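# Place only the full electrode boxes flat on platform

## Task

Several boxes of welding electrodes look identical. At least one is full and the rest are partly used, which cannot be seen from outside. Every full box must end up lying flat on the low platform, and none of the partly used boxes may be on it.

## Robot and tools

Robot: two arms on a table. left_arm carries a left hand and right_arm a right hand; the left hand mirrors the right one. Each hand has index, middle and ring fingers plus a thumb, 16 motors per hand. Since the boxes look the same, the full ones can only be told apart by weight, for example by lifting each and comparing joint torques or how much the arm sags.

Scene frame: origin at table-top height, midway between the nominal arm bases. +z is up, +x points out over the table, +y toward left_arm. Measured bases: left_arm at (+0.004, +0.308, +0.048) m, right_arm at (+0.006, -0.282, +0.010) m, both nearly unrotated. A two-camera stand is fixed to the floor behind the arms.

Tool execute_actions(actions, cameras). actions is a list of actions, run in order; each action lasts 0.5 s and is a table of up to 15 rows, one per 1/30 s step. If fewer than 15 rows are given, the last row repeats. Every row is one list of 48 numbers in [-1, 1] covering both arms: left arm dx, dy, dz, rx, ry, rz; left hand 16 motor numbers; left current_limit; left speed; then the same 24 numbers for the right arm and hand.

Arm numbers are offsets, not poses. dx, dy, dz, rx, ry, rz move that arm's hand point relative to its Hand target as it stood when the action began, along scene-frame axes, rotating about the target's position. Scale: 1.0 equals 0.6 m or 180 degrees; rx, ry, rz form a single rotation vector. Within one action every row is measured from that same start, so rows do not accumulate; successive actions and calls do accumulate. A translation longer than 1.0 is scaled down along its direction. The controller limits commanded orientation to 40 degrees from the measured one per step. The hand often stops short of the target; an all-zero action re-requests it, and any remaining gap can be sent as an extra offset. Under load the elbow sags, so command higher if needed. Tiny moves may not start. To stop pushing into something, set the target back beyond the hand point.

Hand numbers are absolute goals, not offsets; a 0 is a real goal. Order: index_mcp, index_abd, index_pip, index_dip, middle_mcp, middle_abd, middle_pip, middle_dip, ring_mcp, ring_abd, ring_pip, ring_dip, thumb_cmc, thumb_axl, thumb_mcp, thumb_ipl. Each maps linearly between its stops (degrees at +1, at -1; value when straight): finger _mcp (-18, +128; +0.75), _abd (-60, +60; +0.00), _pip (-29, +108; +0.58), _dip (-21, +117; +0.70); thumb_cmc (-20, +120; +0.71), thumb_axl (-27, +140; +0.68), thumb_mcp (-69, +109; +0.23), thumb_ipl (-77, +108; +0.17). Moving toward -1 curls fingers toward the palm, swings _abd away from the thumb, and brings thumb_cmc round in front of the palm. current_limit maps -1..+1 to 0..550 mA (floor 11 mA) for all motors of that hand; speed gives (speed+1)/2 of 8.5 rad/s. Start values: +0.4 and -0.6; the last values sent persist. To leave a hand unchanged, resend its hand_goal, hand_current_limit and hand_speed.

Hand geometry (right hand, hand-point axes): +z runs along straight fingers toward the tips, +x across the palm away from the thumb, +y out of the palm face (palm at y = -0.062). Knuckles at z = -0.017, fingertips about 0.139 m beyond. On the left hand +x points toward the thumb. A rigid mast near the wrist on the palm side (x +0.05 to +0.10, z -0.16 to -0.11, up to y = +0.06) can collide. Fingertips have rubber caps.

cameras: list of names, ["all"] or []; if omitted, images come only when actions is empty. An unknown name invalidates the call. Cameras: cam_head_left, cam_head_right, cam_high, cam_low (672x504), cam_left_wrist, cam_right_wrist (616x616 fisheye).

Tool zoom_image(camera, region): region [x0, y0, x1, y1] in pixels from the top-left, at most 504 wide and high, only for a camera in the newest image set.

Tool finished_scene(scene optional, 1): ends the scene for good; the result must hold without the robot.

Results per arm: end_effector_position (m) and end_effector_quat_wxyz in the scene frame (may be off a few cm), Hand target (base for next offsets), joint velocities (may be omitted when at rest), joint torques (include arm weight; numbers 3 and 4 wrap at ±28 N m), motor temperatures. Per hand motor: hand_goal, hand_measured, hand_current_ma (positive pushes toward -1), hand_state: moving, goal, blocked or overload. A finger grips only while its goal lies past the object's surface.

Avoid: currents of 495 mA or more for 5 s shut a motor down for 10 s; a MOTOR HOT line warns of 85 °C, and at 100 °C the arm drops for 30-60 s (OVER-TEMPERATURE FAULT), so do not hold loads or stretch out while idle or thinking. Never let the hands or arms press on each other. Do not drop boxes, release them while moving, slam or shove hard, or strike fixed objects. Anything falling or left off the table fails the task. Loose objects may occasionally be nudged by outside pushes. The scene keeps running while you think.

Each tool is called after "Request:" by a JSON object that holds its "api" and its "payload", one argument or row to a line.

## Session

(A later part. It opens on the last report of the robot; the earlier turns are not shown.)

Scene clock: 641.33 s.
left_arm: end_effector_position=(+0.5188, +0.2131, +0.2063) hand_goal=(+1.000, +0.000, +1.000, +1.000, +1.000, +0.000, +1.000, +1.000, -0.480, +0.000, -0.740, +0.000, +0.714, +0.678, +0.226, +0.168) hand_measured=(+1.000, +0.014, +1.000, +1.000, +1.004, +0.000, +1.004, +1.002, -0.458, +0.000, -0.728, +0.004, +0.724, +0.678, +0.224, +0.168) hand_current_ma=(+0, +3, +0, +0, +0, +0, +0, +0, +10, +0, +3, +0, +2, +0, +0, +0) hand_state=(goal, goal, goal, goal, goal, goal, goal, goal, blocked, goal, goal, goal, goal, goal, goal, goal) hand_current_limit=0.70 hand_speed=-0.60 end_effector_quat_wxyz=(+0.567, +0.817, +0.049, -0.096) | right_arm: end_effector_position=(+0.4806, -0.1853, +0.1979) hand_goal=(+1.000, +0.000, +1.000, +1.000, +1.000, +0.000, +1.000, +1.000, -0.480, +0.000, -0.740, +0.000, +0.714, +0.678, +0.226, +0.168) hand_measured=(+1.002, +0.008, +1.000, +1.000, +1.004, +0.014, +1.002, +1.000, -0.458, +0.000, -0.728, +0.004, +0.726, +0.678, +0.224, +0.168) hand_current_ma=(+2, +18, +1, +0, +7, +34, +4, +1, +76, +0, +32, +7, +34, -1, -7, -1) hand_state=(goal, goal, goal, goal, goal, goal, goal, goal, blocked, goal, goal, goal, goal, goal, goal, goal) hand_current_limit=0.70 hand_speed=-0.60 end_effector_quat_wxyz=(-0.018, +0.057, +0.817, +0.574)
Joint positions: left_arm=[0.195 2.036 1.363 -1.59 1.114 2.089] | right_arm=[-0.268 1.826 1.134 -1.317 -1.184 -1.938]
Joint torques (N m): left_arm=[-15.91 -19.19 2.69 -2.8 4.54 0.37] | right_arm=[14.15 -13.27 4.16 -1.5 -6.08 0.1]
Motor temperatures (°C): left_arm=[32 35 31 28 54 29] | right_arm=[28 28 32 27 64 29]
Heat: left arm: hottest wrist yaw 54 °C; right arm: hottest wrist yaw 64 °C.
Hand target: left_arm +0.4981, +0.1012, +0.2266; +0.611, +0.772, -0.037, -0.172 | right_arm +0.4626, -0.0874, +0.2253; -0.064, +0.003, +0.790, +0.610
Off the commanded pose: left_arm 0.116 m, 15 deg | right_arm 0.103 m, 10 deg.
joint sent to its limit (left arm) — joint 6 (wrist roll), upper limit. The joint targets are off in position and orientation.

Request:
{"api": "execute_actions", "payload": {
  "actions": [
    [[0,0,0.045,0,0,0,1,0,1,1,1,0,1,1,-0.48,0,-0.74,0,0.714,0.678,0.226,0.168,0.7,-0.6,0,0,0.045,0,0,0,1,0,1,1,1,0,1,1,-0.48,0,-0.74,0,0.714,0.678,0.226,0.168,0.7,-0.6]],
    [[0,0,0.045,0,0,0,1,0,1,1,1,0,1,1,-0.48,0,-0.74,0,0.714,0.678,0.226,0.168,0.7,-0.6,0,0,0.045,0,0,0,1,0,1,1,1,0,1,1,-0.48,0,-0.74,0,0.714,0.678,0.226,0.168,0.7,-0.6]]
  ],
  "cameras": ["cam_low","cam_head_left"]
}}

Scene clock: 642.87 s.
left_arm: end_effector_position=(+0.5116, +0.2063, +0.2088) hand_goal=(+1.000, +0.000, +1.000, +1.000, +1.000, +0.000, +1.000, +1.000, -0.480, +0.000, -0.740, +0.000, +0.714, +0.678, +0.226, +0.168) hand_measured=(+1.002, +0.022, +1.000, +1.000, +1.004, +0.008, +1.002, +1.002, -0.458, +0.000, -0.728, +0.004, +0.724, +0.678, +0.224, +0.168) hand_current_ma=(+0, +6, +0, +0, +0, +1, +0, +0, +10, +0, +3, +0, +2, +0, +0, +0) hand_state=(goal, blocked, goal, goal, goal, goal, goal, goal, blocked, goal, goal, goal, goal, goal, goal, goal) hand_current_limit=0.70 hand_speed=-0.60 end_effector_quat_wxyz=(+0.558, +0.822, +0.042, -0.107) | right_arm: end_effector_position=(+0.4754, -0.1813, +0.2164) hand_goal=(+1.000, +0.000, +1.000, +1.000, +1.000, +0.000, +1.000, +1.000, -0.480, +0.000, -0.740, +0.000, +0.714, +0.678, +0.226, +0.168) hand_measured=(+1.002, +0.014, +1.002, +1.000, +1.002, +0.026, +1.002, +1.000, -0.458, +0.000, -0.728, +0.004, +0.726, +0.678, +0.224, +0.168) hand_current_ma=(+7, +36, +3, +0, +6, +73, +3, +1, +76, +0, +32, +7, +34, -1, -7, -1) hand_state=(goal, goal, goal, goal, goal, blocked, goal, goal, blocked, goal, goal, goal, goal, goal, goal, goal) hand_current_limit=0.70 hand_speed=-0.60 end_effector_quat_wxyz=(-0.040, +0.074, +0.827, +0.556)
Joint positions: left_arm=[0.184 2.02 1.355 -1.604 1.091 2.089] | right_arm=[-0.263 1.762 1.134 -1.367 -1.141 -1.872]
Joint torques (N m): left_arm=[-15.03 -24.18 4.59 -4.6 6.37 0.36] | right_arm=[13.74 -14.92 7.25 -3.28 -7.69 -0.22]
Motor temperatures (°C): left_arm=[32 35 31 28 57 29] | right_arm=[29 28 32 27 69 29]
Heat: left arm: hottest wrist yaw 57 °C; right arm: hottest wrist yaw 69 °C.
Hand target: left_arm +0.4982, +0.1012, +0.2806; +0.611, +0.772, -0.037, -0.172 | right_arm +0.4626, -0.0874, +0.2792; -0.064, +0.003, +0.789, +0.610
Off the commanded pose: left_arm 0.128 m, 14 deg | right_arm 0.114 m, 11 deg.
joint sent to its limit (left arm) — joint 4 (wrist pitch), lower limit; joint 6 (wrist roll), upper limit. The joint targets are off in position and orientation.
Images, in order (width x height): cam_head_left 672x504, cam_low 672x504.

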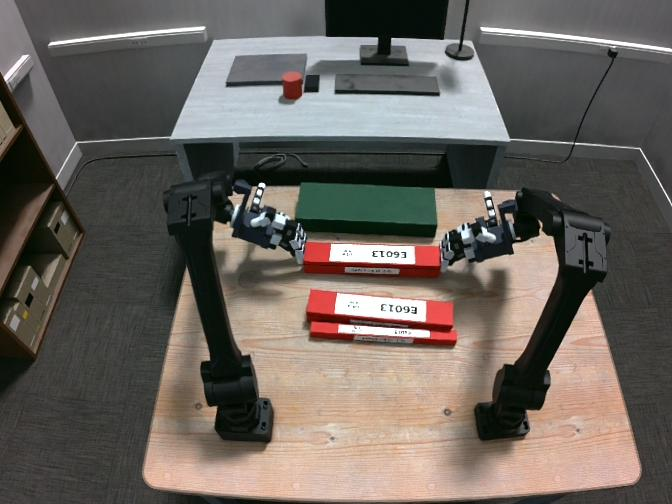

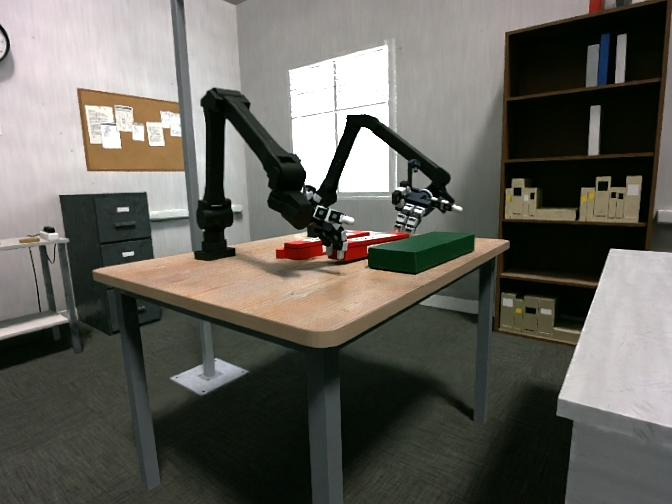

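Request:
{"api": "execute_actions", "payload": {
  "actions": [
    [[-0.004,0,0.045,0,0,0,1,0,1,1,1,0,1,1,-0.48,0,-0.74,0,0.714,0.678,0.226,0.168,0.7,-0.6,0,0,0.03,0,0,0,1,0,1,1,1,0,1,1,-0.48,0,-0.74,0,0.714,0.678,0.226,0.168,0.7,-0.6]],
    [[-0.004,0,0.03,0,0,0,1,0,1,1,1,0,1,1,-0.48,0,-0.74,0,0.714,0.678,0.226,0.168,0.7,-0.6,0,0,0.03,0,0,0,1,0,1,1,1,0,1,1,-0.48,0,-0.74,0,0.714,0.678,0.226,0.168,0.7,-0.6]]
  ],
  "cameras": ["cam_low","cam_head_left"]
}}

Request:
{"api": "zoom_image", "payload": {
  "camera": "cam_head_left",
  "region": [260, 170, 500, 290]
}}

Scene clock: 644.90 s.
left_arm: end_effector_position=(+0.5056, +0.2012, +0.2670) hand_goal=(+1.000, +0.000, +1.000, +1.000, +1.000, +0.000, +1.000, +1.000, -0.480, +0.000, -0.740, +0.000, +0.714, +0.678, +0.226, +0.168) hand_measured=(+1.000, +0.004, +1.000, +1.000, +1.006, +0.066, +1.004, +1.002, -0.458, +0.000, -0.728, +0.004, +0.724, +0.678, +0.224, +0.168) hand_current_ma=(+0, +0, +0, +0, +1, +56, +0, +0, +10, +0, +3, +0, +2, +0, +0, +0) hand_state=(goal, goal, goal, goal, goal, blocked, goal, goal, blocked, goal, goal, goal, goal, goal, goal, goal) hand_current_limit=0.70 hand_speed=-0.60 end_effector_quat_wxyz=(+0.558, +0.826, +0.034, -0.072) | right_arm: end_effector_position=(+0.4589, -0.1711, +0.2340) hand_goal=(+1.000, +0.000, +1.000, +1.000, +1.000, +0.000, +1.000, +1.000, -0.480, +0.000, -0.740, +0.000, +0.714, +0.678, +0.226, +0.168) hand_measured=(+1.004, +0.024, +1.002, +1.002, +1.002, +0.008, +1.000, +1.000, -0.458, +0.000, -0.728, +0.004, +0.726, +0.678, +0.224, +0.168) hand_current_ma=(+12, +63, +6, +3, +2, +17, +1, +1, +76, +0, +32, +7, +33, -1, -7, -1) hand_state=(goal, blocked, goal, goal, goal, goal, goal, goal, blocked, goal, goal, goal, goal, goal, goal, goal) hand_current_limit=0.70 hand_speed=-0.60 end_effector_quat_wxyz=(-0.081, +0.085, +0.841, +0.528)
Joint positions: left_arm=[0.177 1.889 1.339 -1.608 1.115 2.038] | right_arm=[-0.248 1.696 1.136 -1.475 -1.07 -1.835]
Joint torques (N m): left_arm=[-14.51 -21.54 5.89 -4.25 6.05 -0.02] | right_arm=[12.34 -13.74 9.94 -2.63 -7.7 -0.59]
Motor temperatures (°C): left_arm=[32 35 31 28 62 29] | right_arm=[29 28 32 27 79 29]
Heat: left arm: hottest wrist yaw 62 °C; right arm: hottest wrist yaw 79 °C.
Hand target: left_arm +0.4933, +0.1011, +0.3254; +0.611, +0.772, -0.037, -0.172 | right_arm +0.4627, -0.0875, +0.3153; -0.064, +0.003, +0.790, +0.610
Off the commanded pose: left_arm 0.117 m, 17 deg | right_arm 0.117 m, 15 deg.
joint sent to its limit (left arm) — joint 4 (wrist pitch), lower limit. The joint targets are off in position and orientation.
Images, in order (width x height): cam_head_left 672x504, cam_low 672x504.

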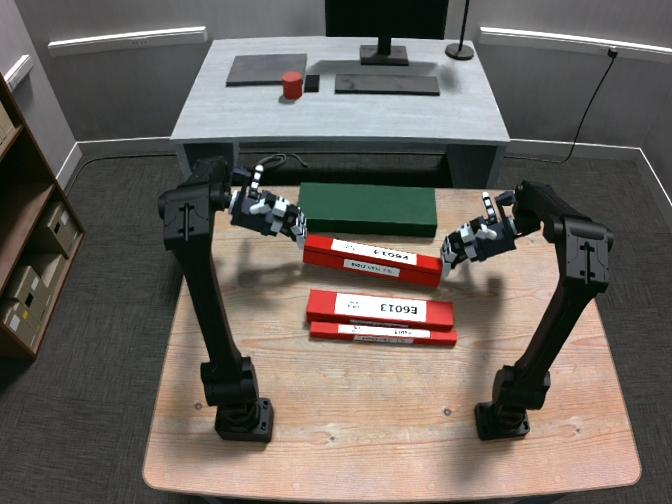

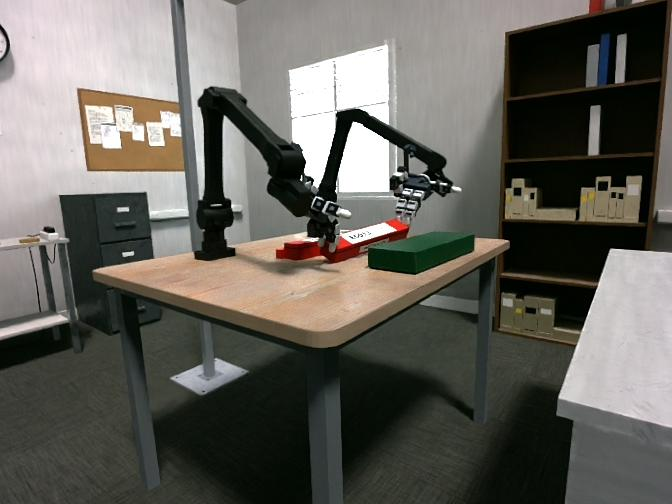

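Scaled by 2.100.

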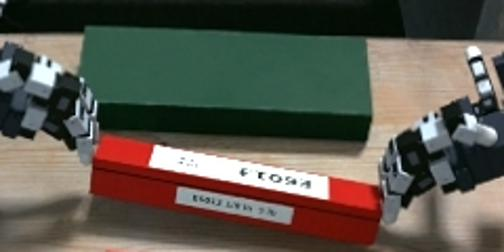

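Request:
{"api": "execute_actions", "payload": {
  "actions": [
    [[0,0,-0.05,0,0,0,1,0,1,1,1,0,1,1,-0.48,0,-0.74,0,0.714,0.678,0.226,0.168,0.7,-0.6,0,0,-0.06,0,0,0,1,0,1,1,1,0,1,1,-0.48,0,-0.74,0,0.714,0.678,0.226,0.168,0.7,-0.6]],
    [[0,0,-0.04,0,0,0,1,0,1,1,1,0,1,1,-0.48,0,-0.74,0,0.714,0.678,0.226,0.168,0.7,-0.6,0,0,-0.06,0,0,0,1,0,1,1,1,0,1,1,-0.48,0,-0.74,0,0.714,0.678,0.226,0.168,0.7,-0.6]],
    [[0,0.033,-0.04,0,0,0,1,0,1,1,1,0,1,1,-0.48,0,-0.74,0,0.714,0.678,0.226,0.168,0.7,-0.6,0,-0.033,0,0,0,0,1,0,1,1,1,0,1,1,-0.48,0,-0.74,0,0.714,0.678,0.226,0.168,0.7,-0.6]],
    [[0,0.033,0,0,0,0,1,0,1,1,1,0,1,1,-0.48,0,-0.74,0,0.714,0.678,0.226,0.168,0.7,-0.6,0,-0.033,0,0,0,0,1,0,1,1,1,0,1,1,-0.48,0,-0.74,0,0.714,0.678,0.226,0.168,0.7,-0.6]]
  ],
  "cameras": ["cam_high","cam_head_left"]
}}

Request:
{"api": "zoom_image", "payload": {
  "camera": "cam_head_left",
  "region": [260, 170, 500, 290]
}}

Scene clock: 648.50 s.
left_arm: end_effector_position=(+0.4941, +0.1378, +0.2528) hand_goal=(+1.000, +0.000, +1.000, +1.000, +1.000, +0.000, +1.000, +1.000, -0.480, +0.000, -0.740, +0.000, +0.714, +0.678, +0.226, +0.168) hand_measured=(+1.000, -0.002, +1.000, +1.000, +1.000, +0.004, +1.000, +1.000, -0.458, +0.000, -0.728, +0.004, +0.726, +0.678, +0.224, +0.168) hand_current_ma=(+0, +0, +0, +0, +0, +0, +0, +0, +10, +0, +3, +0, +2, +0, +0, +0) hand_state=(goal, goal, goal, goal, goal, goal, goal, goal, blocked, goal, goal, goal, goal, goal, goal, goal) hand_current_limit=0.70 hand_speed=-0.60 end_effector_quat_wxyz=(+0.582, +0.801, +0.011, -0.136) | right_arm: end_effector_position=(+0.4520, -0.1231, +0.2424) hand_goal=(+1.000, +0.000, +1.000, +1.000, +1.000, +0.000, +1.000, +1.000, -0.480, +0.000, -0.740, +0.000, +0.714, +0.678, +0.226, +0.168) hand_measured=(+1.000, +0.002, +0.998, +1.000, +1.000, -0.002, +1.000, +1.000, -0.458, +0.000, -0.728, +0.004, +0.726, +0.678, +0.224, +0.168) hand_current_ma=(+0, +1, -2, +0, +0, -3, +0, +0, +76, +0, +32, +7, +33, -1, -5, -1) hand_state=(goal, goal, goal, goal, goal, goal, goal, goal, blocked, goal, goal, goal, goal, goal, goal, goal) hand_current_limit=0.70 hand_speed=-0.60 end_effector_quat_wxyz=(-0.069, +0.008, +0.789, +0.610)
Joint positions: left_arm=[0.046 1.954 1.338 -1.672 1.183 2.084] | right_arm=[-0.131 1.787 1.144 -1.525 -1.269 -2.068]
Joint torques (N m): left_arm=[2.2 -16.21 5.31 -1.16 0.69 0.42] | right_arm=[-0.79 -9.47 8.73 -1.2 -1.19 -0.18]
Motor temperatures (°C): left_arm=[32 36 31 28 65 29] | right_arm=[29 28 32 27 84 29]
Heat: left arm: hottest wrist yaw 65 °C; right arm: hottest wrist yaw 84 °C. Fold the right arm in close to its base, or ease its load, before you think long.
Hand target: left_arm +0.4933, +0.1408, +0.2475; +0.611, +0.772, -0.037, -0.172 | right_arm +0.4626, -0.1271, +0.2431; -0.064, +0.003, +0.789, +0.610
Off the commanded pose: left_arm 0.006 m, 8 deg | right_arm 0.011 m, 1 deg.
MOTOR HOT: joint 5 (wrist yaw) of the right arm reports 84 °C; the controller stops that arm at 100 °C. To cool a motor, set the load down, stop pushing, or move to a pose that needs little force.
joint sent to its limit (left arm) — joint 6 (wrist roll), upper limit. The joint targets are off in orientation, not in position.
Images, in order (width x height): cam_head_left 672x504, cam_high 672x504.

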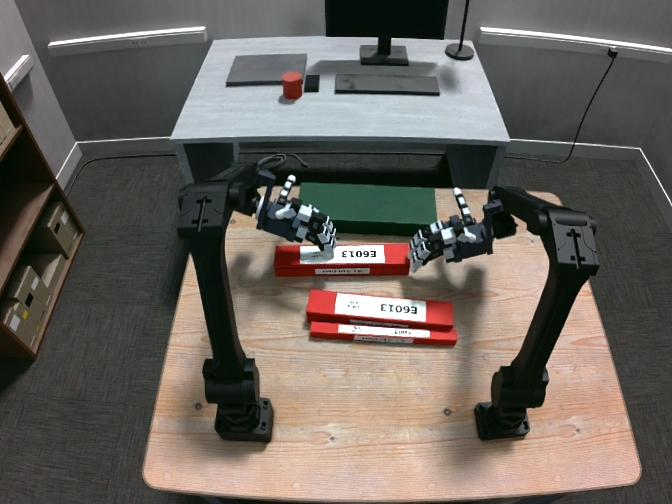

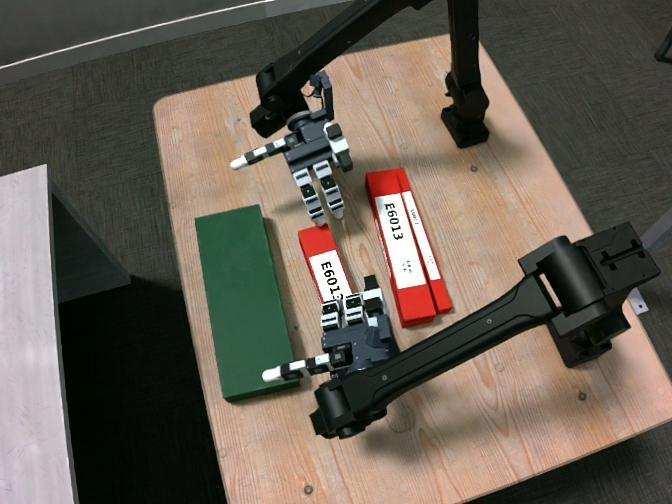

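Scaled by 2.100.

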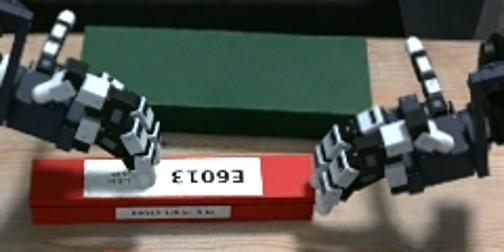

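Request:
{"api": "execute_actions", "payload": {
  "actions": [
    [[0,0.03,0.08,0,0,0,1,0,1,1,1,0,1,1,-0.48,0,-0.74,0,0.714,0.678,0.226,0.168,0.7,-0.6,0,-0.06,0.06,0,0,0,1,0,1,1,1,0,1,1,-0.48,0,-0.74,0,0.714,0.678,0.226,0.168,0.7,-0.6]],
    [[-0.08,0.09,0.0,0,0,0,1,0,1,1,1,0,1,1,-0.48,0,-0.74,0,0.714,0.678,0.226,0.168,0.7,-0.6,0,-0.08,0,0,0,0,1,0,1,1,1,0,1,1,-0.48,0,-0.74,0,0.714,0.678,0.226,0.168,0.7,-0.6]],
    [[-0.08,0.09,0,0,0,0,1,0,1,1,1,0,1,1,-0.48,0,-0.74,0,0.714,0.678,0.226,0.168,0.7,-0.6,0,-0.06,0,0,0,0,1,0,1,1,1,0,1,1,-0.48,0,-0.74,0,0.714,0.678,0.226,0.168,0.7,-0.6]]
  ],
  "cameras": ["cam_high","cam_head_left"]
}}

Request:
{"api": "zoom_image", "payload": {
  "camera": "cam_head_left",
  "region": [240, 190, 490, 360]
}}

Scene clock: 661.70 s.
left_arm: end_effector_position=(+0.4015, +0.2657, +0.2888) hand_goal=(+1.000, +0.000, +1.000, +1.000, +1.000, +0.000, +1.000, +1.000, -0.480, +0.000, -0.740, +0.000, +0.714, +0.678, +0.226, +0.168) hand_measured=(+1.000, -0.002, +1.000, +1.000, +1.000, +0.004, +1.000, +1.000, -0.458, +0.000, -0.728, +0.004, +0.726, +0.678, +0.224, +0.168) hand_current_ma=(+0, +0, +0, +0, +0, +0, +0, +0, +10, +0, +3, +0, +2, +0, +0, +0) hand_state=(goal, goal, goal, goal, goal, goal, goal, goal, blocked, goal, goal, goal, goal, goal, goal, goal) hand_current_limit=0.70 hand_speed=-0.60 end_effector_quat_wxyz=(+0.535, +0.835, +0.112, -0.064) | right_arm: end_effector_position=(+0.4580, -0.2439, +0.2631) hand_goal=(+1.000, +0.000, +1.000, +1.000, +1.000, +0.000, +1.000, +1.000, -0.480, +0.000, -0.740, +0.000, +0.714, +0.678, +0.226, +0.168) hand_measured=(+1.000, +0.000, +0.998, +1.000, +1.000, -0.002, +1.000, +1.000, -0.458, +0.000, -0.728, +0.004, +0.726, +0.678, +0.224, +0.168) hand_current_ma=(+0, +1, -2, +0, +0, -3, +0, +0, +76, +0, +32, +7, +33, -1, -5, -1) hand_state=(goal, goal, goal, goal, goal, goal, goal, goal, blocked, goal, goal, goal, goal, goal, goal, goal) hand_current_limit=0.70 hand_speed=-0.60 end_effector_quat_wxyz=(-0.040, +0.108, +0.816, +0.567)
Joint positions: left_arm=[0.395 1.613 1.045 -1.683 1.003 2.084] | right_arm=[-0.414 1.718 1.179 -1.683 -1.11 -2.073]
Joint torques (N m): left_arm=[2.08 -13.51 5.63 -1.24 0.68 0.41] | right_arm=[-0.38 -11.52 9.13 -1.46 -1.11 -0.16]
Motor temperatures (°C): left_arm=[32 36 31 28 55 29] | right_arm=[28 28 33 27 66 29]
Heat: left arm: hottest wrist yaw 55 °C; right arm: hottest wrist yaw 66 °C.
Hand target: left_arm +0.3973, +0.2666, +0.2955; +0.611, +0.772, -0.037, -0.172 | right_arm +0.4626, -0.2470, +0.2793; -0.064, +0.003, +0.790, +0.610
Off the commanded pose: left_arm 0.008 m, 24 deg | right_arm 0.017 m, 14 deg.
MOTOR HOT: cleared for the motors of the right arm.
joint sent to its limit (left arm) — joint 4 (wrist pitch), lower limit; joint 6 (wrist roll), upper limit. The joint targets are off in orientation, not in position.
joint sent to its limit (right arm) — joint 4 (wrist pitch), lower limit; joint 6 (wrist roll), lower limit. The joint targets are off in orientation, not in position.
Images, in order (width x height): cam_head_left 672x504, cam_high 672x504.

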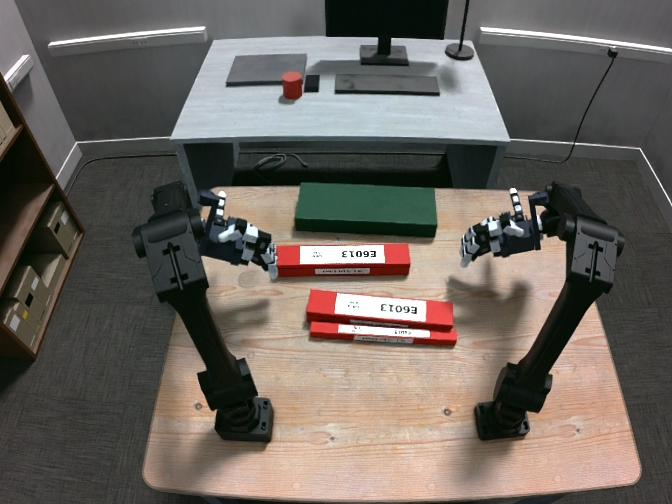

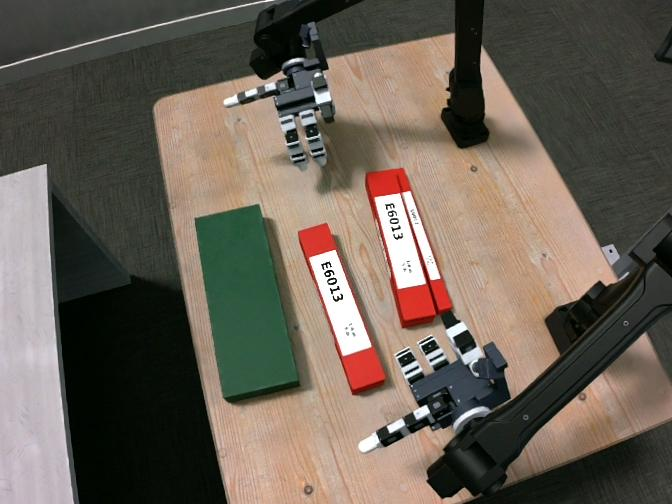

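Scaled by 2.016.

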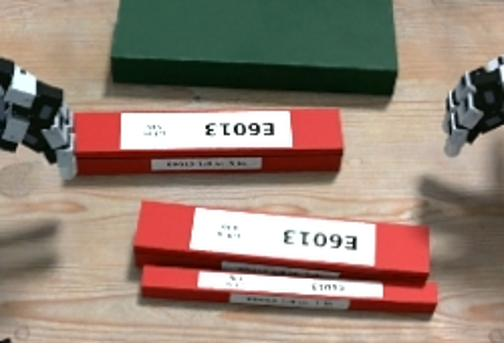

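Request:
{"api": "execute_actions", "payload": {
  "actions": [
    [[-0.075,0.01,0.0,0,0,0,1,0,1,1,1,0,1,1,-0.48,0,-0.74,0,0.714,0.678,0.226,0.168,0.7,-0.6,0,-0.02,0.0,0,0,0,1,0,1,1,1,0,1,1,-0.48,0,-0.74,0,0.714,0.678,0.226,0.168,0.7,-0.6]],
    [[0,0,-0.09,0,0,0,1,0,1,1,1,0,1,1,-0.48,0,-0.74,0,0.714,0.678,0.226,0.168,0.7,-0.6,0,0,0,0,0,0,1,0,1,1,1,0,1,1,-0.48,0,-0.74,0,0.714,0.678,0.226,0.168,0.7,-0.6]]
  ],
  "cameras": ["cam_high","cam_head_left"]
}}

Request:
{"api": "zoom_image", "payload": {
  "camera": "cam_head_left",
  "region": [240, 240, 360, 360]
}}

Request:
{"api": "zoom_image", "payload": {
  "camera": "cam_high",
  "region": [350, 240, 480, 370]
}}

Scene clock: 664.53 s.
left_arm: end_effector_position=(+0.3493, +0.2709, +0.2394) hand_goal=(+1.000, +0.000, +1.000, +1.000, +1.000, +0.000, +1.000, +1.000, -0.480, +0.000, -0.740, +0.000, +0.714, +0.678, +0.226, +0.168) hand_measured=(+1.000, +0.000, +1.000, +1.000, +1.000, +0.004, +1.000, +1.000, -0.458, +0.000, -0.728, +0.004, +0.726, +0.678, +0.224, +0.168) hand_current_ma=(+0, +0, +0, +0, +0, +0, +0, +0, +10, +0, +3, +0, +2, +0, +0, +0) hand_state=(goal, goal, goal, goal, goal, goal, goal, goal, blocked, goal, goal, goal, goal, goal, goal, goal) hand_current_limit=0.70 hand_speed=-0.60 end_effector_quat_wxyz=(+0.504, +0.841, +0.141, -0.139) | right_arm: end_effector_position=(+0.4572, -0.2516, +0.2616) hand_goal=(+1.000, +0.000, +1.000, +1.000, +1.000, +0.000, +1.000, +1.000, -0.480, +0.000, -0.740, +0.000, +0.714, +0.678, +0.226, +0.168) hand_measured=(+1.000, +0.000, +0.998, +1.000, +1.000, -0.002, +1.000, +1.000, -0.458, +0.000, -0.728, +0.004, +0.726, +0.678, +0.224, +0.168) hand_current_ma=(+0, +1, -2, +0, +0, -3, +0, +0, +76, +0, +32, +7, +33, -1, -5, -1) hand_state=(goal, goal, goal, goal, goal, goal, goal, goal, blocked, goal, goal, goal, goal, goal, goal, goal) hand_current_limit=0.70 hand_speed=-0.60 end_effector_quat_wxyz=(-0.037, +0.114, +0.818, +0.563)
Joint positions: left_arm=[0.46 1.612 0.913 -1.683 0.852 2.084] | right_arm=[-0.432 1.717 1.179 -1.683 -1.097 -2.073]
Joint torques (N m): left_arm=[1.55 -10.4 6.19 -1.57 0.51 0.41] | right_arm=[-1.03 -11.52 9.4 -1.46 -1.12 -0.17]
Motor temperatures (°C): left_arm=[32 36 31 28 53 29] | right_arm=[28 28 33 27 64 29]
Heat: left arm: hottest wrist yaw 53 °C; right arm: hottest wrist yaw 64 °C.
Hand target: left_arm +0.3523, +0.2727, +0.2415; +0.611, +0.772, -0.037, -0.172 | right_arm +0.4627, -0.2590, +0.2792; -0.064, +0.003, +0.790, +0.610
Off the commanded pose: left_arm 0.004 m, 25 deg | right_arm 0.020 m, 15 deg.
joint sent to its limit (left arm) — joint 4 (wrist pitch), lower limit; joint 6 (wrist roll), upper limit. The joint targets are off in orientation, not in position.
joint sent to its limit (right arm) — joint 4 (wrist pitch), lower limit; joint 6 (wrist roll), lower limit. The joint targets are off in orientation, not in position.
Images, in order (width x height): cam_head_left 672x504, cam_high 672x504.

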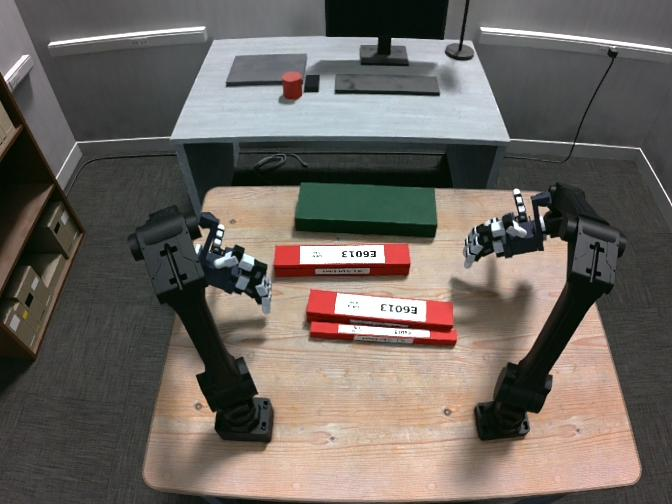

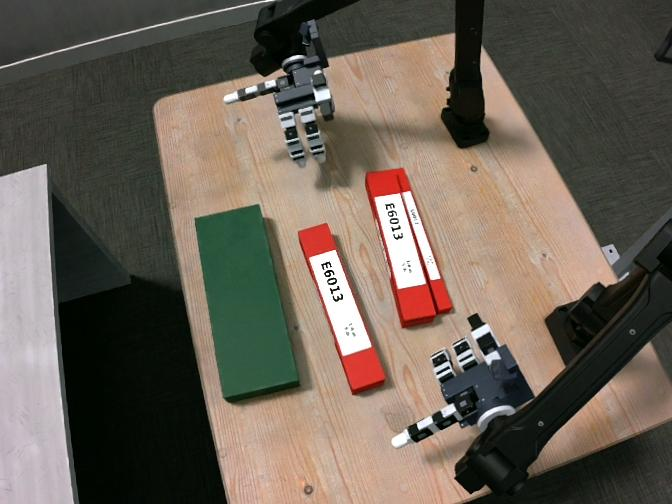

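Scaled by 4.200.

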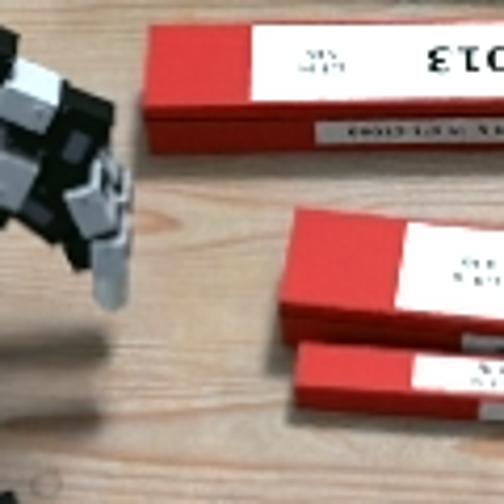

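Scaled by 3.877.

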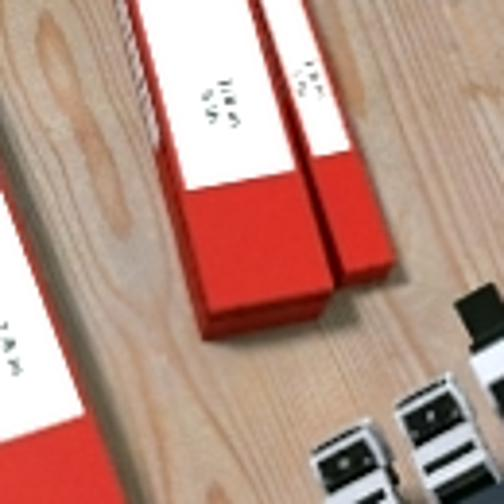

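Request:
{"api": "execute_actions", "payload": {
  "actions": [
    [[0.0,0.0,-0.03,0,0,0,1,0,1,1,1,0,1,1,-0.48,0,-0.74,0,0.714,0.678,0.226,0.168,0.7,-0.6,0,0,0.0,0,0,0,1,0,1,1,1,0,1,1,-0.48,0,-0.74,0,0.714,0.678,0.226,0.168,0.7,-0.6]],
    [[0,0,-0.022,0,0,0,1,0,1,1,1,0,1,1,-0.48,0,-0.74,0,0.714,0.678,0.226,0.168,0.7,-0.6,0,0,0,0,0,0,1,0,1,1,1,0,1,1,-0.48,0,-0.74,0,0.714,0.678,0.226,0.168,0.7,-0.6]]
  ],
  "cameras": ["cam_high","cam_head_left"]
}}

Request:
{"api": "zoom_image", "payload": {
  "camera": "cam_head_left",
  "region": [240, 240, 360, 360]
}}

Request:
{"api": "zoom_image", "payload": {
  "camera": "cam_high",
  "region": [350, 240, 480, 370]
}}

Scene clock: 667.20 s.
left_arm: end_effector_position=(+0.3520, +0.2734, +0.2150) hand_goal=(+1.000, +0.000, +1.000, +1.000, +1.000, +0.000, +1.000, +1.000, -0.480, +0.000, -0.740, +0.000, +0.714, +0.678, +0.226, +0.168) hand_measured=(+1.000, +0.000, +1.000, +1.000, +1.000, +0.004, +1.000, +1.000, -0.458, +0.000, -0.728, +0.004, +0.726, +0.678, +0.224, +0.168) hand_current_ma=(+0, +0, +0, +0, +0, +0, +0, +0, +10, +0, +3, +0, +2, +0, +0, +0) hand_state=(goal, goal, goal, goal, goal, goal, goal, goal, blocked, goal, goal, goal, goal, goal, goal, goal) hand_current_limit=0.70 hand_speed=-0.60 end_effector_quat_wxyz=(+0.500, +0.841, +0.142, -0.152) | right_arm: end_effector_position=(+0.4572, -0.2516, +0.2616) hand_goal=(+1.000, +0.000, +1.000, +1.000, +1.000, +0.000, +1.000, +1.000, -0.480, +0.000, -0.740, +0.000, +0.714, +0.678, +0.226, +0.168) hand_measured=(+1.000, +0.000, +0.998, +1.000, +1.000, -0.002, +1.000, +1.000, -0.458, +0.000, -0.728, +0.004, +0.726, +0.678, +0.224, +0.168) hand_current_ma=(+0, +1, -2, +0, +0, -3, +0, +0, +76, +0, +32, +7, +33, -1, -5, -1) hand_state=(goal, goal, goal, goal, goal, goal, goal, goal, blocked, goal, goal, goal, goal, goal, goal, goal) hand_current_limit=0.70 hand_speed=-0.60 end_effector_quat_wxyz=(-0.037, +0.114, +0.818, +0.563)
Joint positions: left_arm=[0.46 1.676 0.913 -1.639 0.833 2.084] | right_arm=[-0.432 1.717 1.179 -1.683 -1.097 -2.073]
Joint torques (N m): left_arm=[1.14 -10.17 4.81 -0.88 0.53 0.42] | right_arm=[-1.03 -11.52 9.39 -1.46 -1.11 -0.16]
Motor temperatures (°C): left_arm=[32 36 30 28 52 29] | right_arm=[28 28 33 27 63 29]
Heat: left arm: hottest wrist yaw 52 °C; right arm: hottest wrist yaw 63 °C.
Hand target: left_arm +0.3523, +0.2727, +0.2103; +0.611, +0.772, -0.037, -0.172 | right_arm +0.4627, -0.2590, +0.2792; -0.064, +0.003, +0.790, +0.610
Off the commanded pose: left_arm 0.005 m, 26 deg | right_arm 0.020 m, 15 deg.
joint sent to its limit (left arm) — joint 6 (wrist roll), upper limit. The joint targets are off in orientation, not in position.
joint sent to its limit (right arm) — joint 4 (wrist pitch), lower limit; joint 6 (wrist roll), lower limit. The joint targets are off in orientation, not in position.
Images, in order (width x height): cam_head_left 672x504, cam_high 672x504.

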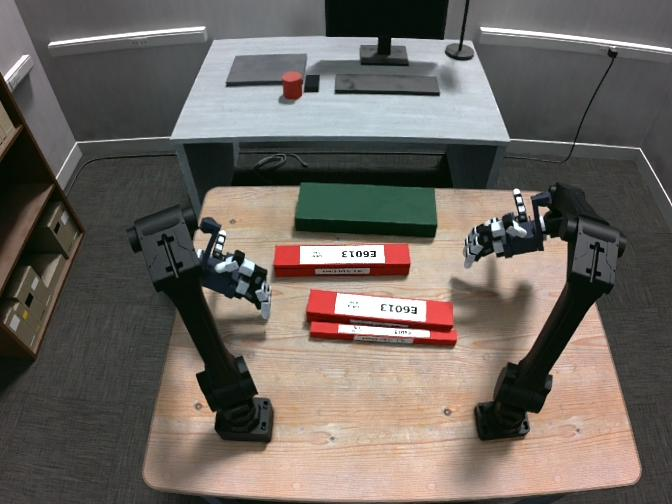

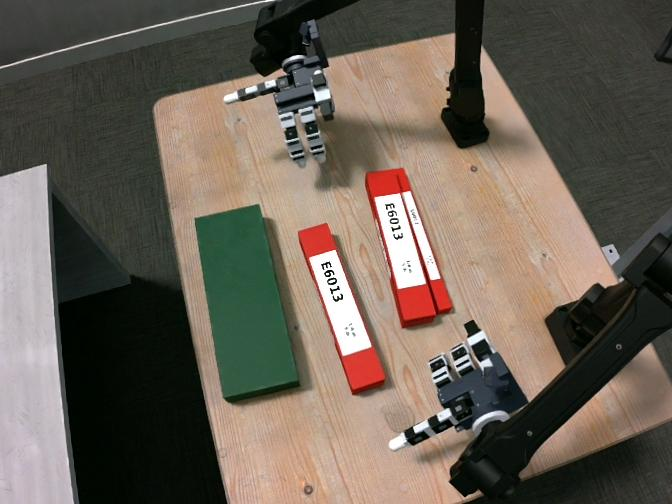

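Scaled by 4.200.

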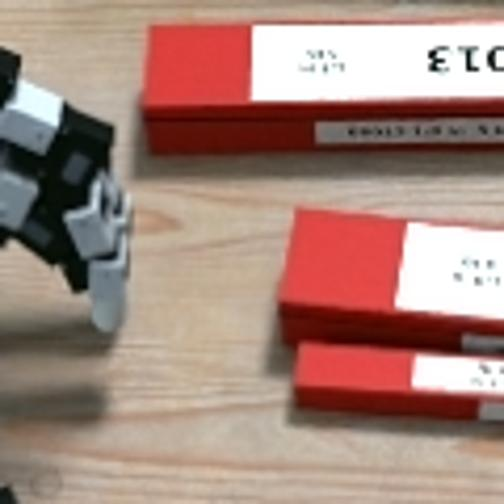

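Scaled by 3.877.

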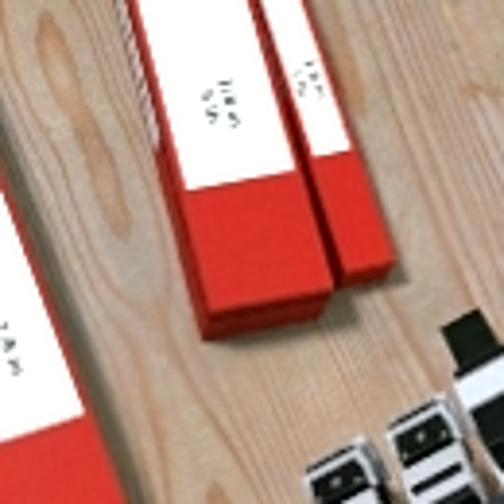

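Request:
{"api": "execute_actions", "payload": {
  "actions": [
    [[0.0,-0.03,-0.024,0,0,0,1,0,1,1,1,0,1,1,-0.48,0,-0.74,0,0.714,0.678,0.226,0.168,0.7,-0.6,0,0,0.0,0,0,0,1,0,1,1,1,0,1,1,-0.48,0,-0.74,0,0.714,0.678,0.226,0.168,0.7,-0.6]],
    [[0,-0.05,0,0,0,0,1,0,1,1,1,0,1,1,-0.48,0,-0.74,0,0.714,0.678,0.226,0.168,0.7,-0.6,0,0,0,0,0,0,1,0,1,1,1,0,1,1,-0.48,0,-0.74,0,0.714,0.678,0.226,0.168,0.7,-0.6]]
  ],
  "cameras": ["cam_high","cam_head_left"]
}}

Request:
{"api": "zoom_image", "payload": {
  "camera": "cam_head_left",
  "region": [240, 240, 360, 360]
}}

Request:
{"api": "zoom_image", "payload": {
  "camera": "cam_high",
  "region": [350, 240, 480, 370]
}}

Scene clock: 669.10 s.
left_arm: end_effector_position=(+0.3533, +0.2255, +0.2010) hand_goal=(+1.000, +0.000, +1.000, +1.000, +1.000, +0.000, +1.000, +1.000, -0.480, +0.000, -0.740, +0.000, +0.714, +0.678, +0.226, +0.168) hand_measured=(+1.000, +0.000, +1.000, +1.000, +1.000, +0.004, +1.000, +1.000, -0.458, +0.000, -0.728, +0.004, +0.726, +0.678, +0.224, +0.168) hand_current_ma=(+0, +0, +0, +0, +0, +0, +0, +0, +10, +0, +3, +0, +2, +0, +0, +0) hand_state=(goal, goal, goal, goal, goal, goal, goal, goal, blocked, goal, goal, goal, goal, goal, goal, goal) hand_current_limit=0.70 hand_speed=-0.60 end_effector_quat_wxyz=(+0.525, +0.834, +0.099, -0.137) | right_arm: end_effector_position=(+0.4572, -0.2516, +0.2616) hand_goal=(+1.000, +0.000, +1.000, +1.000, +1.000, +0.000, +1.000, +1.000, -0.480, +0.000, -0.740, +0.000, +0.714, +0.678, +0.226, +0.168) hand_measured=(+1.000, +0.000, +0.998, +1.000, +1.000, -0.002, +1.000, +1.000, -0.458, +0.000, -0.728, +0.004, +0.726, +0.678, +0.224, +0.168) hand_current_ma=(+0, +1, -2, +0, +0, -3, +0, +0, +76, +0, +32, +7, +33, -1, -5, -1) hand_state=(goal, goal, goal, goal, goal, goal, goal, goal, blocked, goal, goal, goal, goal, goal, goal, goal) hand_current_limit=0.70 hand_speed=-0.60 end_effector_quat_wxyz=(-0.037, +0.114, +0.818, +0.563)
Joint positions: left_arm=[0.328 1.705 0.862 -1.512 0.951 2.084] | right_arm=[-0.432 1.717 1.179 -1.683 -1.097 -2.073]
Joint torques (N m): left_arm=[1.38 -10.29 4.04 -0.7 0.82 0.42] | right_arm=[-1.03 -11.52 9.39 -1.47 -1.11 -0.17]
Motor temperatures (°C): left_arm=[32 36 30 28 52 29] | right_arm=[28 29 33 27 62 29]
Heat: left arm: hottest wrist yaw 52 °C; right arm: hottest wrist yaw 62 °C.
Hand target: left_arm +0.3522, +0.2247, +0.1959; +0.611, +0.772, -0.037, -0.172 | right_arm +0.4627, -0.2590, +0.2792; -0.064, +0.003, +0.790, +0.610
Off the commanded pose: left_arm 0.005 m, 20 deg | right_arm 0.020 m, 15 deg.
joint sent to its limit (left arm) — joint 6 (wrist roll), upper limit. The joint targets are off in orientation, not in position.
joint sent to its limit (right arm) — joint 4 (wrist pitch), lower limit; joint 6 (wrist roll), lower limit. The joint targets are off in orientation, not in position.
Images, in order (width x height): cam_head_left 672x504, cam_high 672x504.

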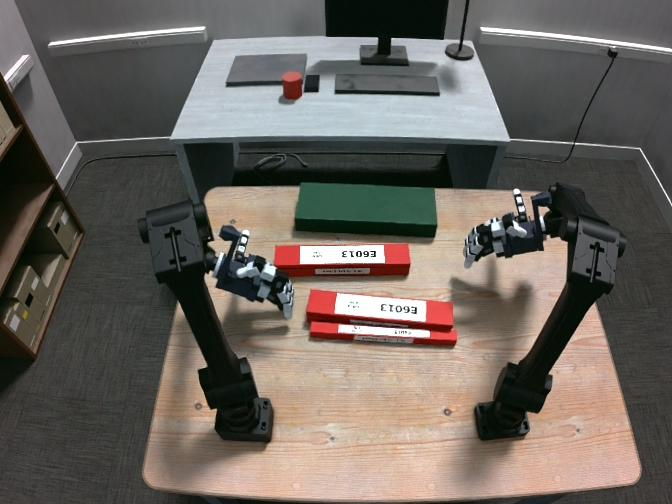

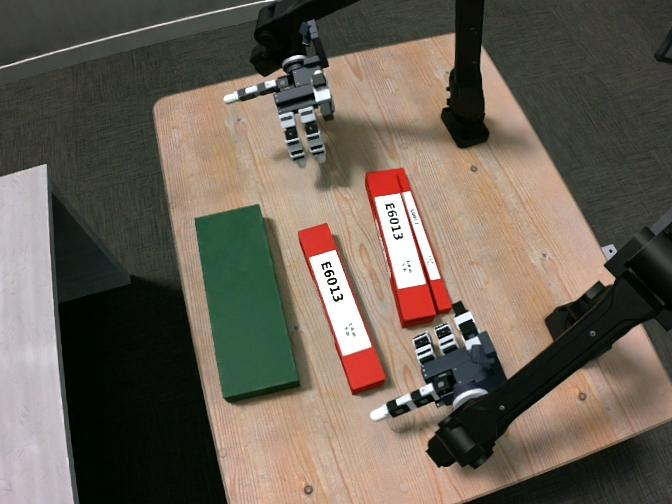

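Scaled by 4.200.

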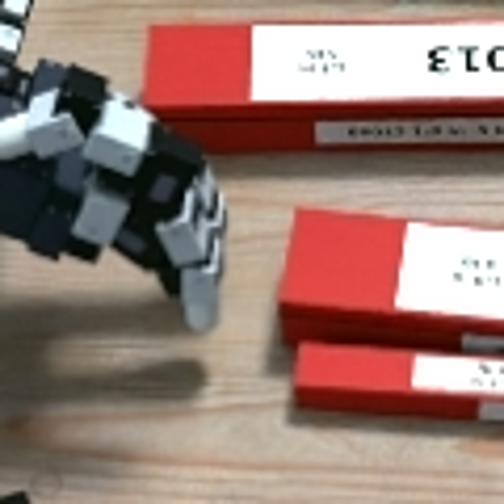

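Scaled by 3.877.

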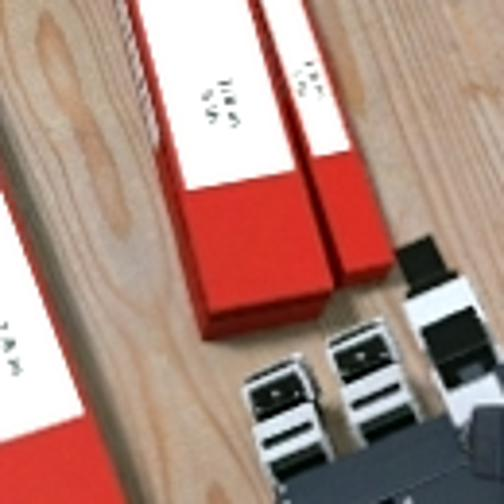

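Request:
{"api": "execute_actions", "payload": {
  "actions": [
    [[-0.010,-0.01,-0.016,0,0,0,1,0,1,1,1,0,1,1,-0.48,0,-0.74,0,0.714,0.678,0.226,0.168,0.7,-0.6,0,0,0.0,0,0,0,1,0,1,1,1,0,1,1,-0.48,0,-0.74,0,0.714,0.678,0.226,0.168,0.7,-0.6]],
    [[0,-0.05,0,0,0,0,1,0,1,1,1,0,1,1,-0.48,0,-0.74,0,0.714,0.678,0.226,0.168,0.7,-0.6,0,0,0,0,0,0,1,0,1,1,1,0,1,1,-0.48,0,-0.74,0,0.714,0.678,0.226,0.168,0.7,-0.6]]
  ],
  "cameras": ["cam_high","cam_head_left"]
}}

Request:
{"api": "zoom_image", "payload": {
  "camera": "cam_head_left",
  "region": [240, 240, 360, 360]
}}

Request:
{"api": "zoom_image", "payload": {
  "camera": "cam_high",
  "region": [350, 240, 480, 370]
}}

Scene clock: 671.17 s.
left_arm: end_effector_position=(+0.3476, +0.1899, +0.1918) hand_goal=(+1.000, +0.000, +1.000, +1.000, +1.000, +0.000, +1.000, +1.000, -0.480, +0.000, -0.740, +0.000, +0.714, +0.678, +0.226, +0.168) hand_measured=(+1.000, +0.000, +1.000, +1.000, +1.000, +0.002, +1.000, +1.000, -0.458, +0.000, -0.728, +0.004, +0.726, +0.678, +0.224, +0.168) hand_current_ma=(+0, +0, +0, +0, +0, +0, +0, +0, +10, +0, +3, +0, +2, +0, +0, +0) hand_state=(goal, goal, goal, goal, goal, goal, goal, goal, blocked, goal, goal, goal, goal, goal, goal, goal) hand_current_limit=0.70 hand_speed=-0.60 end_effector_quat_wxyz=(+0.547, +0.824, +0.067, -0.131) | right_arm: end_effector_position=(+0.4572, -0.2516, +0.2616) hand_goal=(+1.000, +0.000, +1.000, +1.000, +1.000, +0.000, +1.000, +1.000, -0.480, +0.000, -0.740, +0.000, +0.714, +0.678, +0.226, +0.168) hand_measured=(+1.000, +0.000, +0.998, +1.000, +1.000, -0.002, +1.000, +1.000, -0.458, +0.000, -0.728, +0.004, +0.726, +0.678, +0.224, +0.168) hand_current_ma=(+0, +1, -2, +0, +0, -3, +0, +0, +76, +0, +32, +7, +33, -1, -5, -1) hand_state=(goal, goal, goal, goal, goal, goal, goal, goal, blocked, goal, goal, goal, goal, goal, goal, goal) hand_current_limit=0.70 hand_speed=-0.60 end_effector_quat_wxyz=(-0.037, +0.114, +0.818, +0.563)
Joint positions: left_arm=[0.228 1.731 0.823 -1.419 1.041 2.084] | right_arm=[-0.432 1.717 1.179 -1.683 -1.097 -2.073]
Joint torques (N m): left_arm=[1.2 -10.11 3.75 -0.61 0.93 0.42] | right_arm=[-1.03 -11.58 9.4 -1.46 -1.11 -0.16]
Motor temperatures (°C): left_arm=[32 36 30 28 51 29] | right_arm=[28 29 33 27 61 29]
Heat: left arm: hottest wrist yaw 51 °C; right arm: hottest wrist yaw 61 °C.
Hand target: left_arm +0.3462, +0.1887, +0.1863; +0.611, +0.772, -0.037, -0.172 | right_arm +0.4627, -0.2590, +0.2792; -0.064, +0.003, +0.790, +0.610
Off the commanded pose: left_arm 0.006 m, 16 deg | right_arm 0.020 m, 15 deg.
joint sent to its limit (left arm) — joint 6 (wrist roll), upper limit. The joint targets are off in orientation, not in position.
joint sent to its limit (right arm) — joint 4 (wrist pitch), lower limit; joint 6 (wrist roll), lower limit. The joint targets are off in orientation, not in position.
Images, in order (width x height): cam_head_left 672x504, cam_high 672x504.

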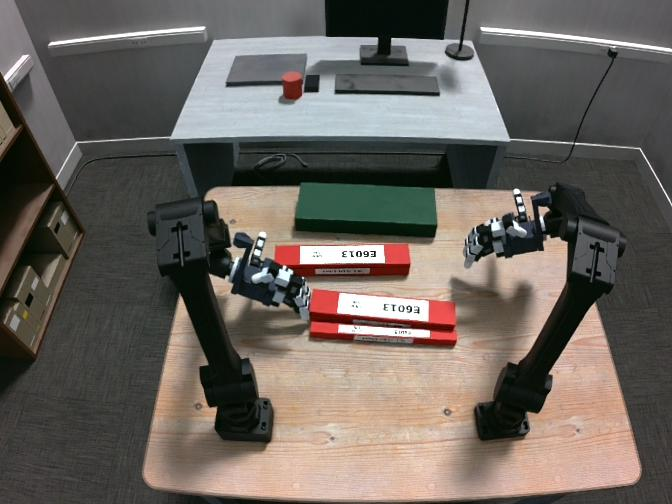

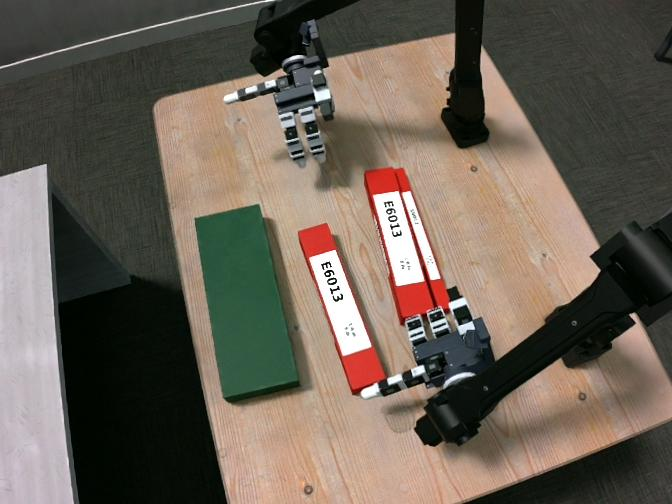

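Scaled by 4.200.

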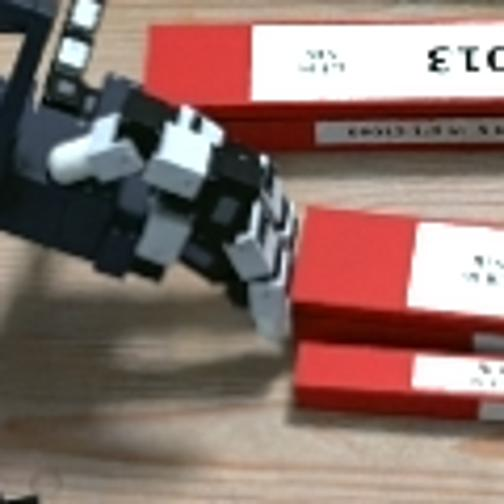

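Scaled by 3.877.

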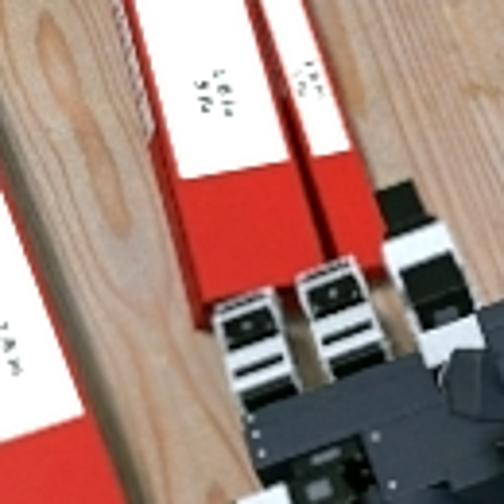

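Request:
{"api": "execute_actions", "payload": {
  "actions": [
    [[0.018,0.01,0,0,0,0,1,0,1,1,1,0,1,1,-0.48,0,-0.74,0,0.714,0.678,0.226,0.168,0.7,-0.6,0,0,0.0,0,0,0,1,0,1,1,1,0,1,1,-0.48,0,-0.74,0,0.714,0.678,0.226,0.168,0.7,-0.6]],
    [[0,-0.055,0,0,0,0,1,0,1,1,1,0,1,1,-0.48,0,-0.74,0,0.714,0.678,0.226,0.168,0.7,-0.6,0,0,0,0,0,0,1,0,1,1,1,0,1,1,-0.48,0,-0.74,0,0.714,0.678,0.226,0.168,0.7,-0.6]],
    [[0,-0.045,0,0,0,0,1,0,1,1,1,0,1,1,-0.48,0,-0.74,0,0.714,0.678,0.226,0.168,0.7,-0.6,0,0,0,0,0,0,1,0,1,1,1,0,1,1,-0.48,0,-0.74,0,0.714,0.678,0.226,0.168,0.7,-0.6]]
  ],
  "cameras": ["cam_high","cam_head_left"]
}}

Request:
{"api": "zoom_image", "payload": {
  "camera": "cam_head_left",
  "region": [260, 230, 480, 350]
}}

Scene clock: 673.67 s.
left_arm: end_effector_position=(+0.3483, +0.1350, +0.1880) hand_goal=(+1.000, +0.000, +1.000, +1.000, +1.000, +0.000, +1.000, +1.000, -0.480, +0.000, -0.740, +0.000, +0.714, +0.678, +0.226, +0.168) hand_measured=(+1.000, +0.000, +1.000, +1.000, +1.000, +0.002, +1.000, +1.000, -0.458, +0.000, -0.728, +0.004, +0.726, +0.678, +0.224, +0.168) hand_current_ma=(+0, +0, +0, +0, +0, +0, +0, +0, +10, +0, +3, +0, +2, +0, +0, +0) hand_state=(goal, goal, goal, goal, goal, goal, goal, goal, blocked, goal, goal, goal, goal, goal, goal, goal) hand_current_limit=0.70 hand_speed=-0.60 end_effector_quat_wxyz=(+0.580, +0.800, +0.025, -0.150) | right_arm: end_effector_position=(+0.4572, -0.2516, +0.2616) hand_goal=(+1.000, +0.000, +1.000, +1.000, +1.000, +0.000, +1.000, +1.000, -0.480, +0.000, -0.740, +0.000, +0.714, +0.678, +0.226, +0.168) hand_measured=(+1.000, +0.000, +0.998, +1.000, +1.000, -0.002, +1.000, +1.000, -0.458, +0.000, -0.728, +0.004, +0.726, +0.678, +0.224, +0.168) hand_current_ma=(+0, +1, -2, +0, +0, -3, +0, +0, +76, +0, +32, +7, +33, -1, -5, -1) hand_state=(goal, goal, goal, goal, goal, goal, goal, goal, blocked, goal, goal, goal, goal, goal, goal, goal) hand_current_limit=0.70 hand_speed=-0.60 end_effector_quat_wxyz=(-0.037, +0.114, +0.818, +0.563)
Joint positions: left_arm=[0.058 1.802 0.839 -1.365 1.172 2.084] | right_arm=[-0.432 1.717 1.179 -1.683 -1.097 -2.073]
Joint torques (N m): left_arm=[1.38 -10.64 5.74 -0.5 0.92 0.41] | right_arm=[-1.03 -11.58 9.4 -1.46 -1.11 -0.17]
Motor temperatures (°C): left_arm=[32 35 30 28 50 29] | right_arm=[28 29 33 27 60 29]
Heat: left arm: hottest wrist yaw 50 °C; right arm: hottest wrist yaw 60 °C.
Hand target: left_arm +0.3572, +0.1348, +0.1864; +0.611, +0.772, -0.037, -0.171 | right_arm +0.4627, -0.2590, +0.2792; -0.064, +0.003, +0.790, +0.610
Off the commanded pose: left_arm 0.009 m, 9 deg | right_arm 0.020 m, 15 deg.
joint sent to its limit (left arm) — joint 6 (wrist roll), upper limit. The joint targets are off in orientation, not in position.
joint sent to its limit (right arm) — joint 4 (wrist pitch), lower limit; joint 6 (wrist roll), lower limit. The joint targets are off in orientation, not in position.
Images, in order (width x height): cam_head_left 672x504, cam_high 672x504.

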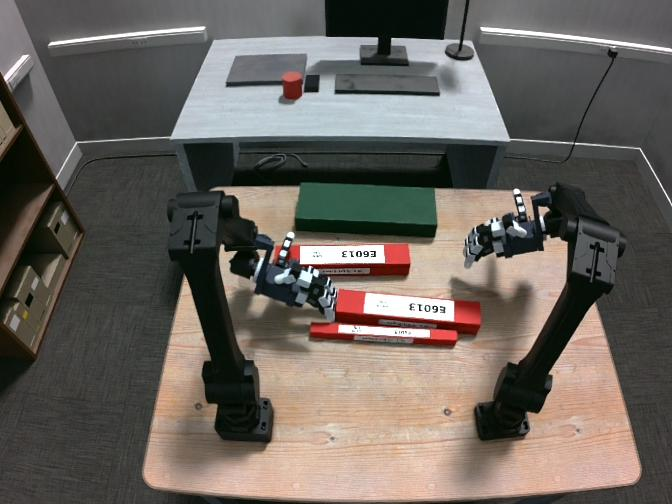

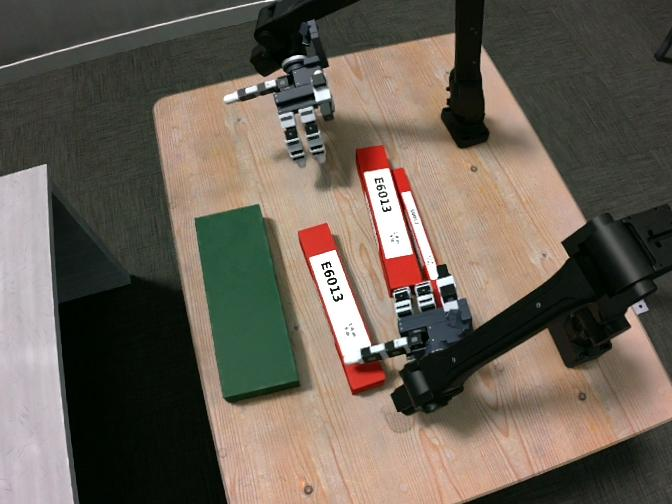

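Scaled by 2.291.

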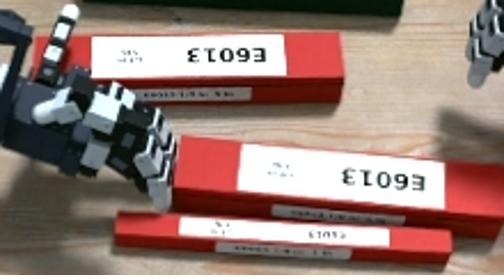

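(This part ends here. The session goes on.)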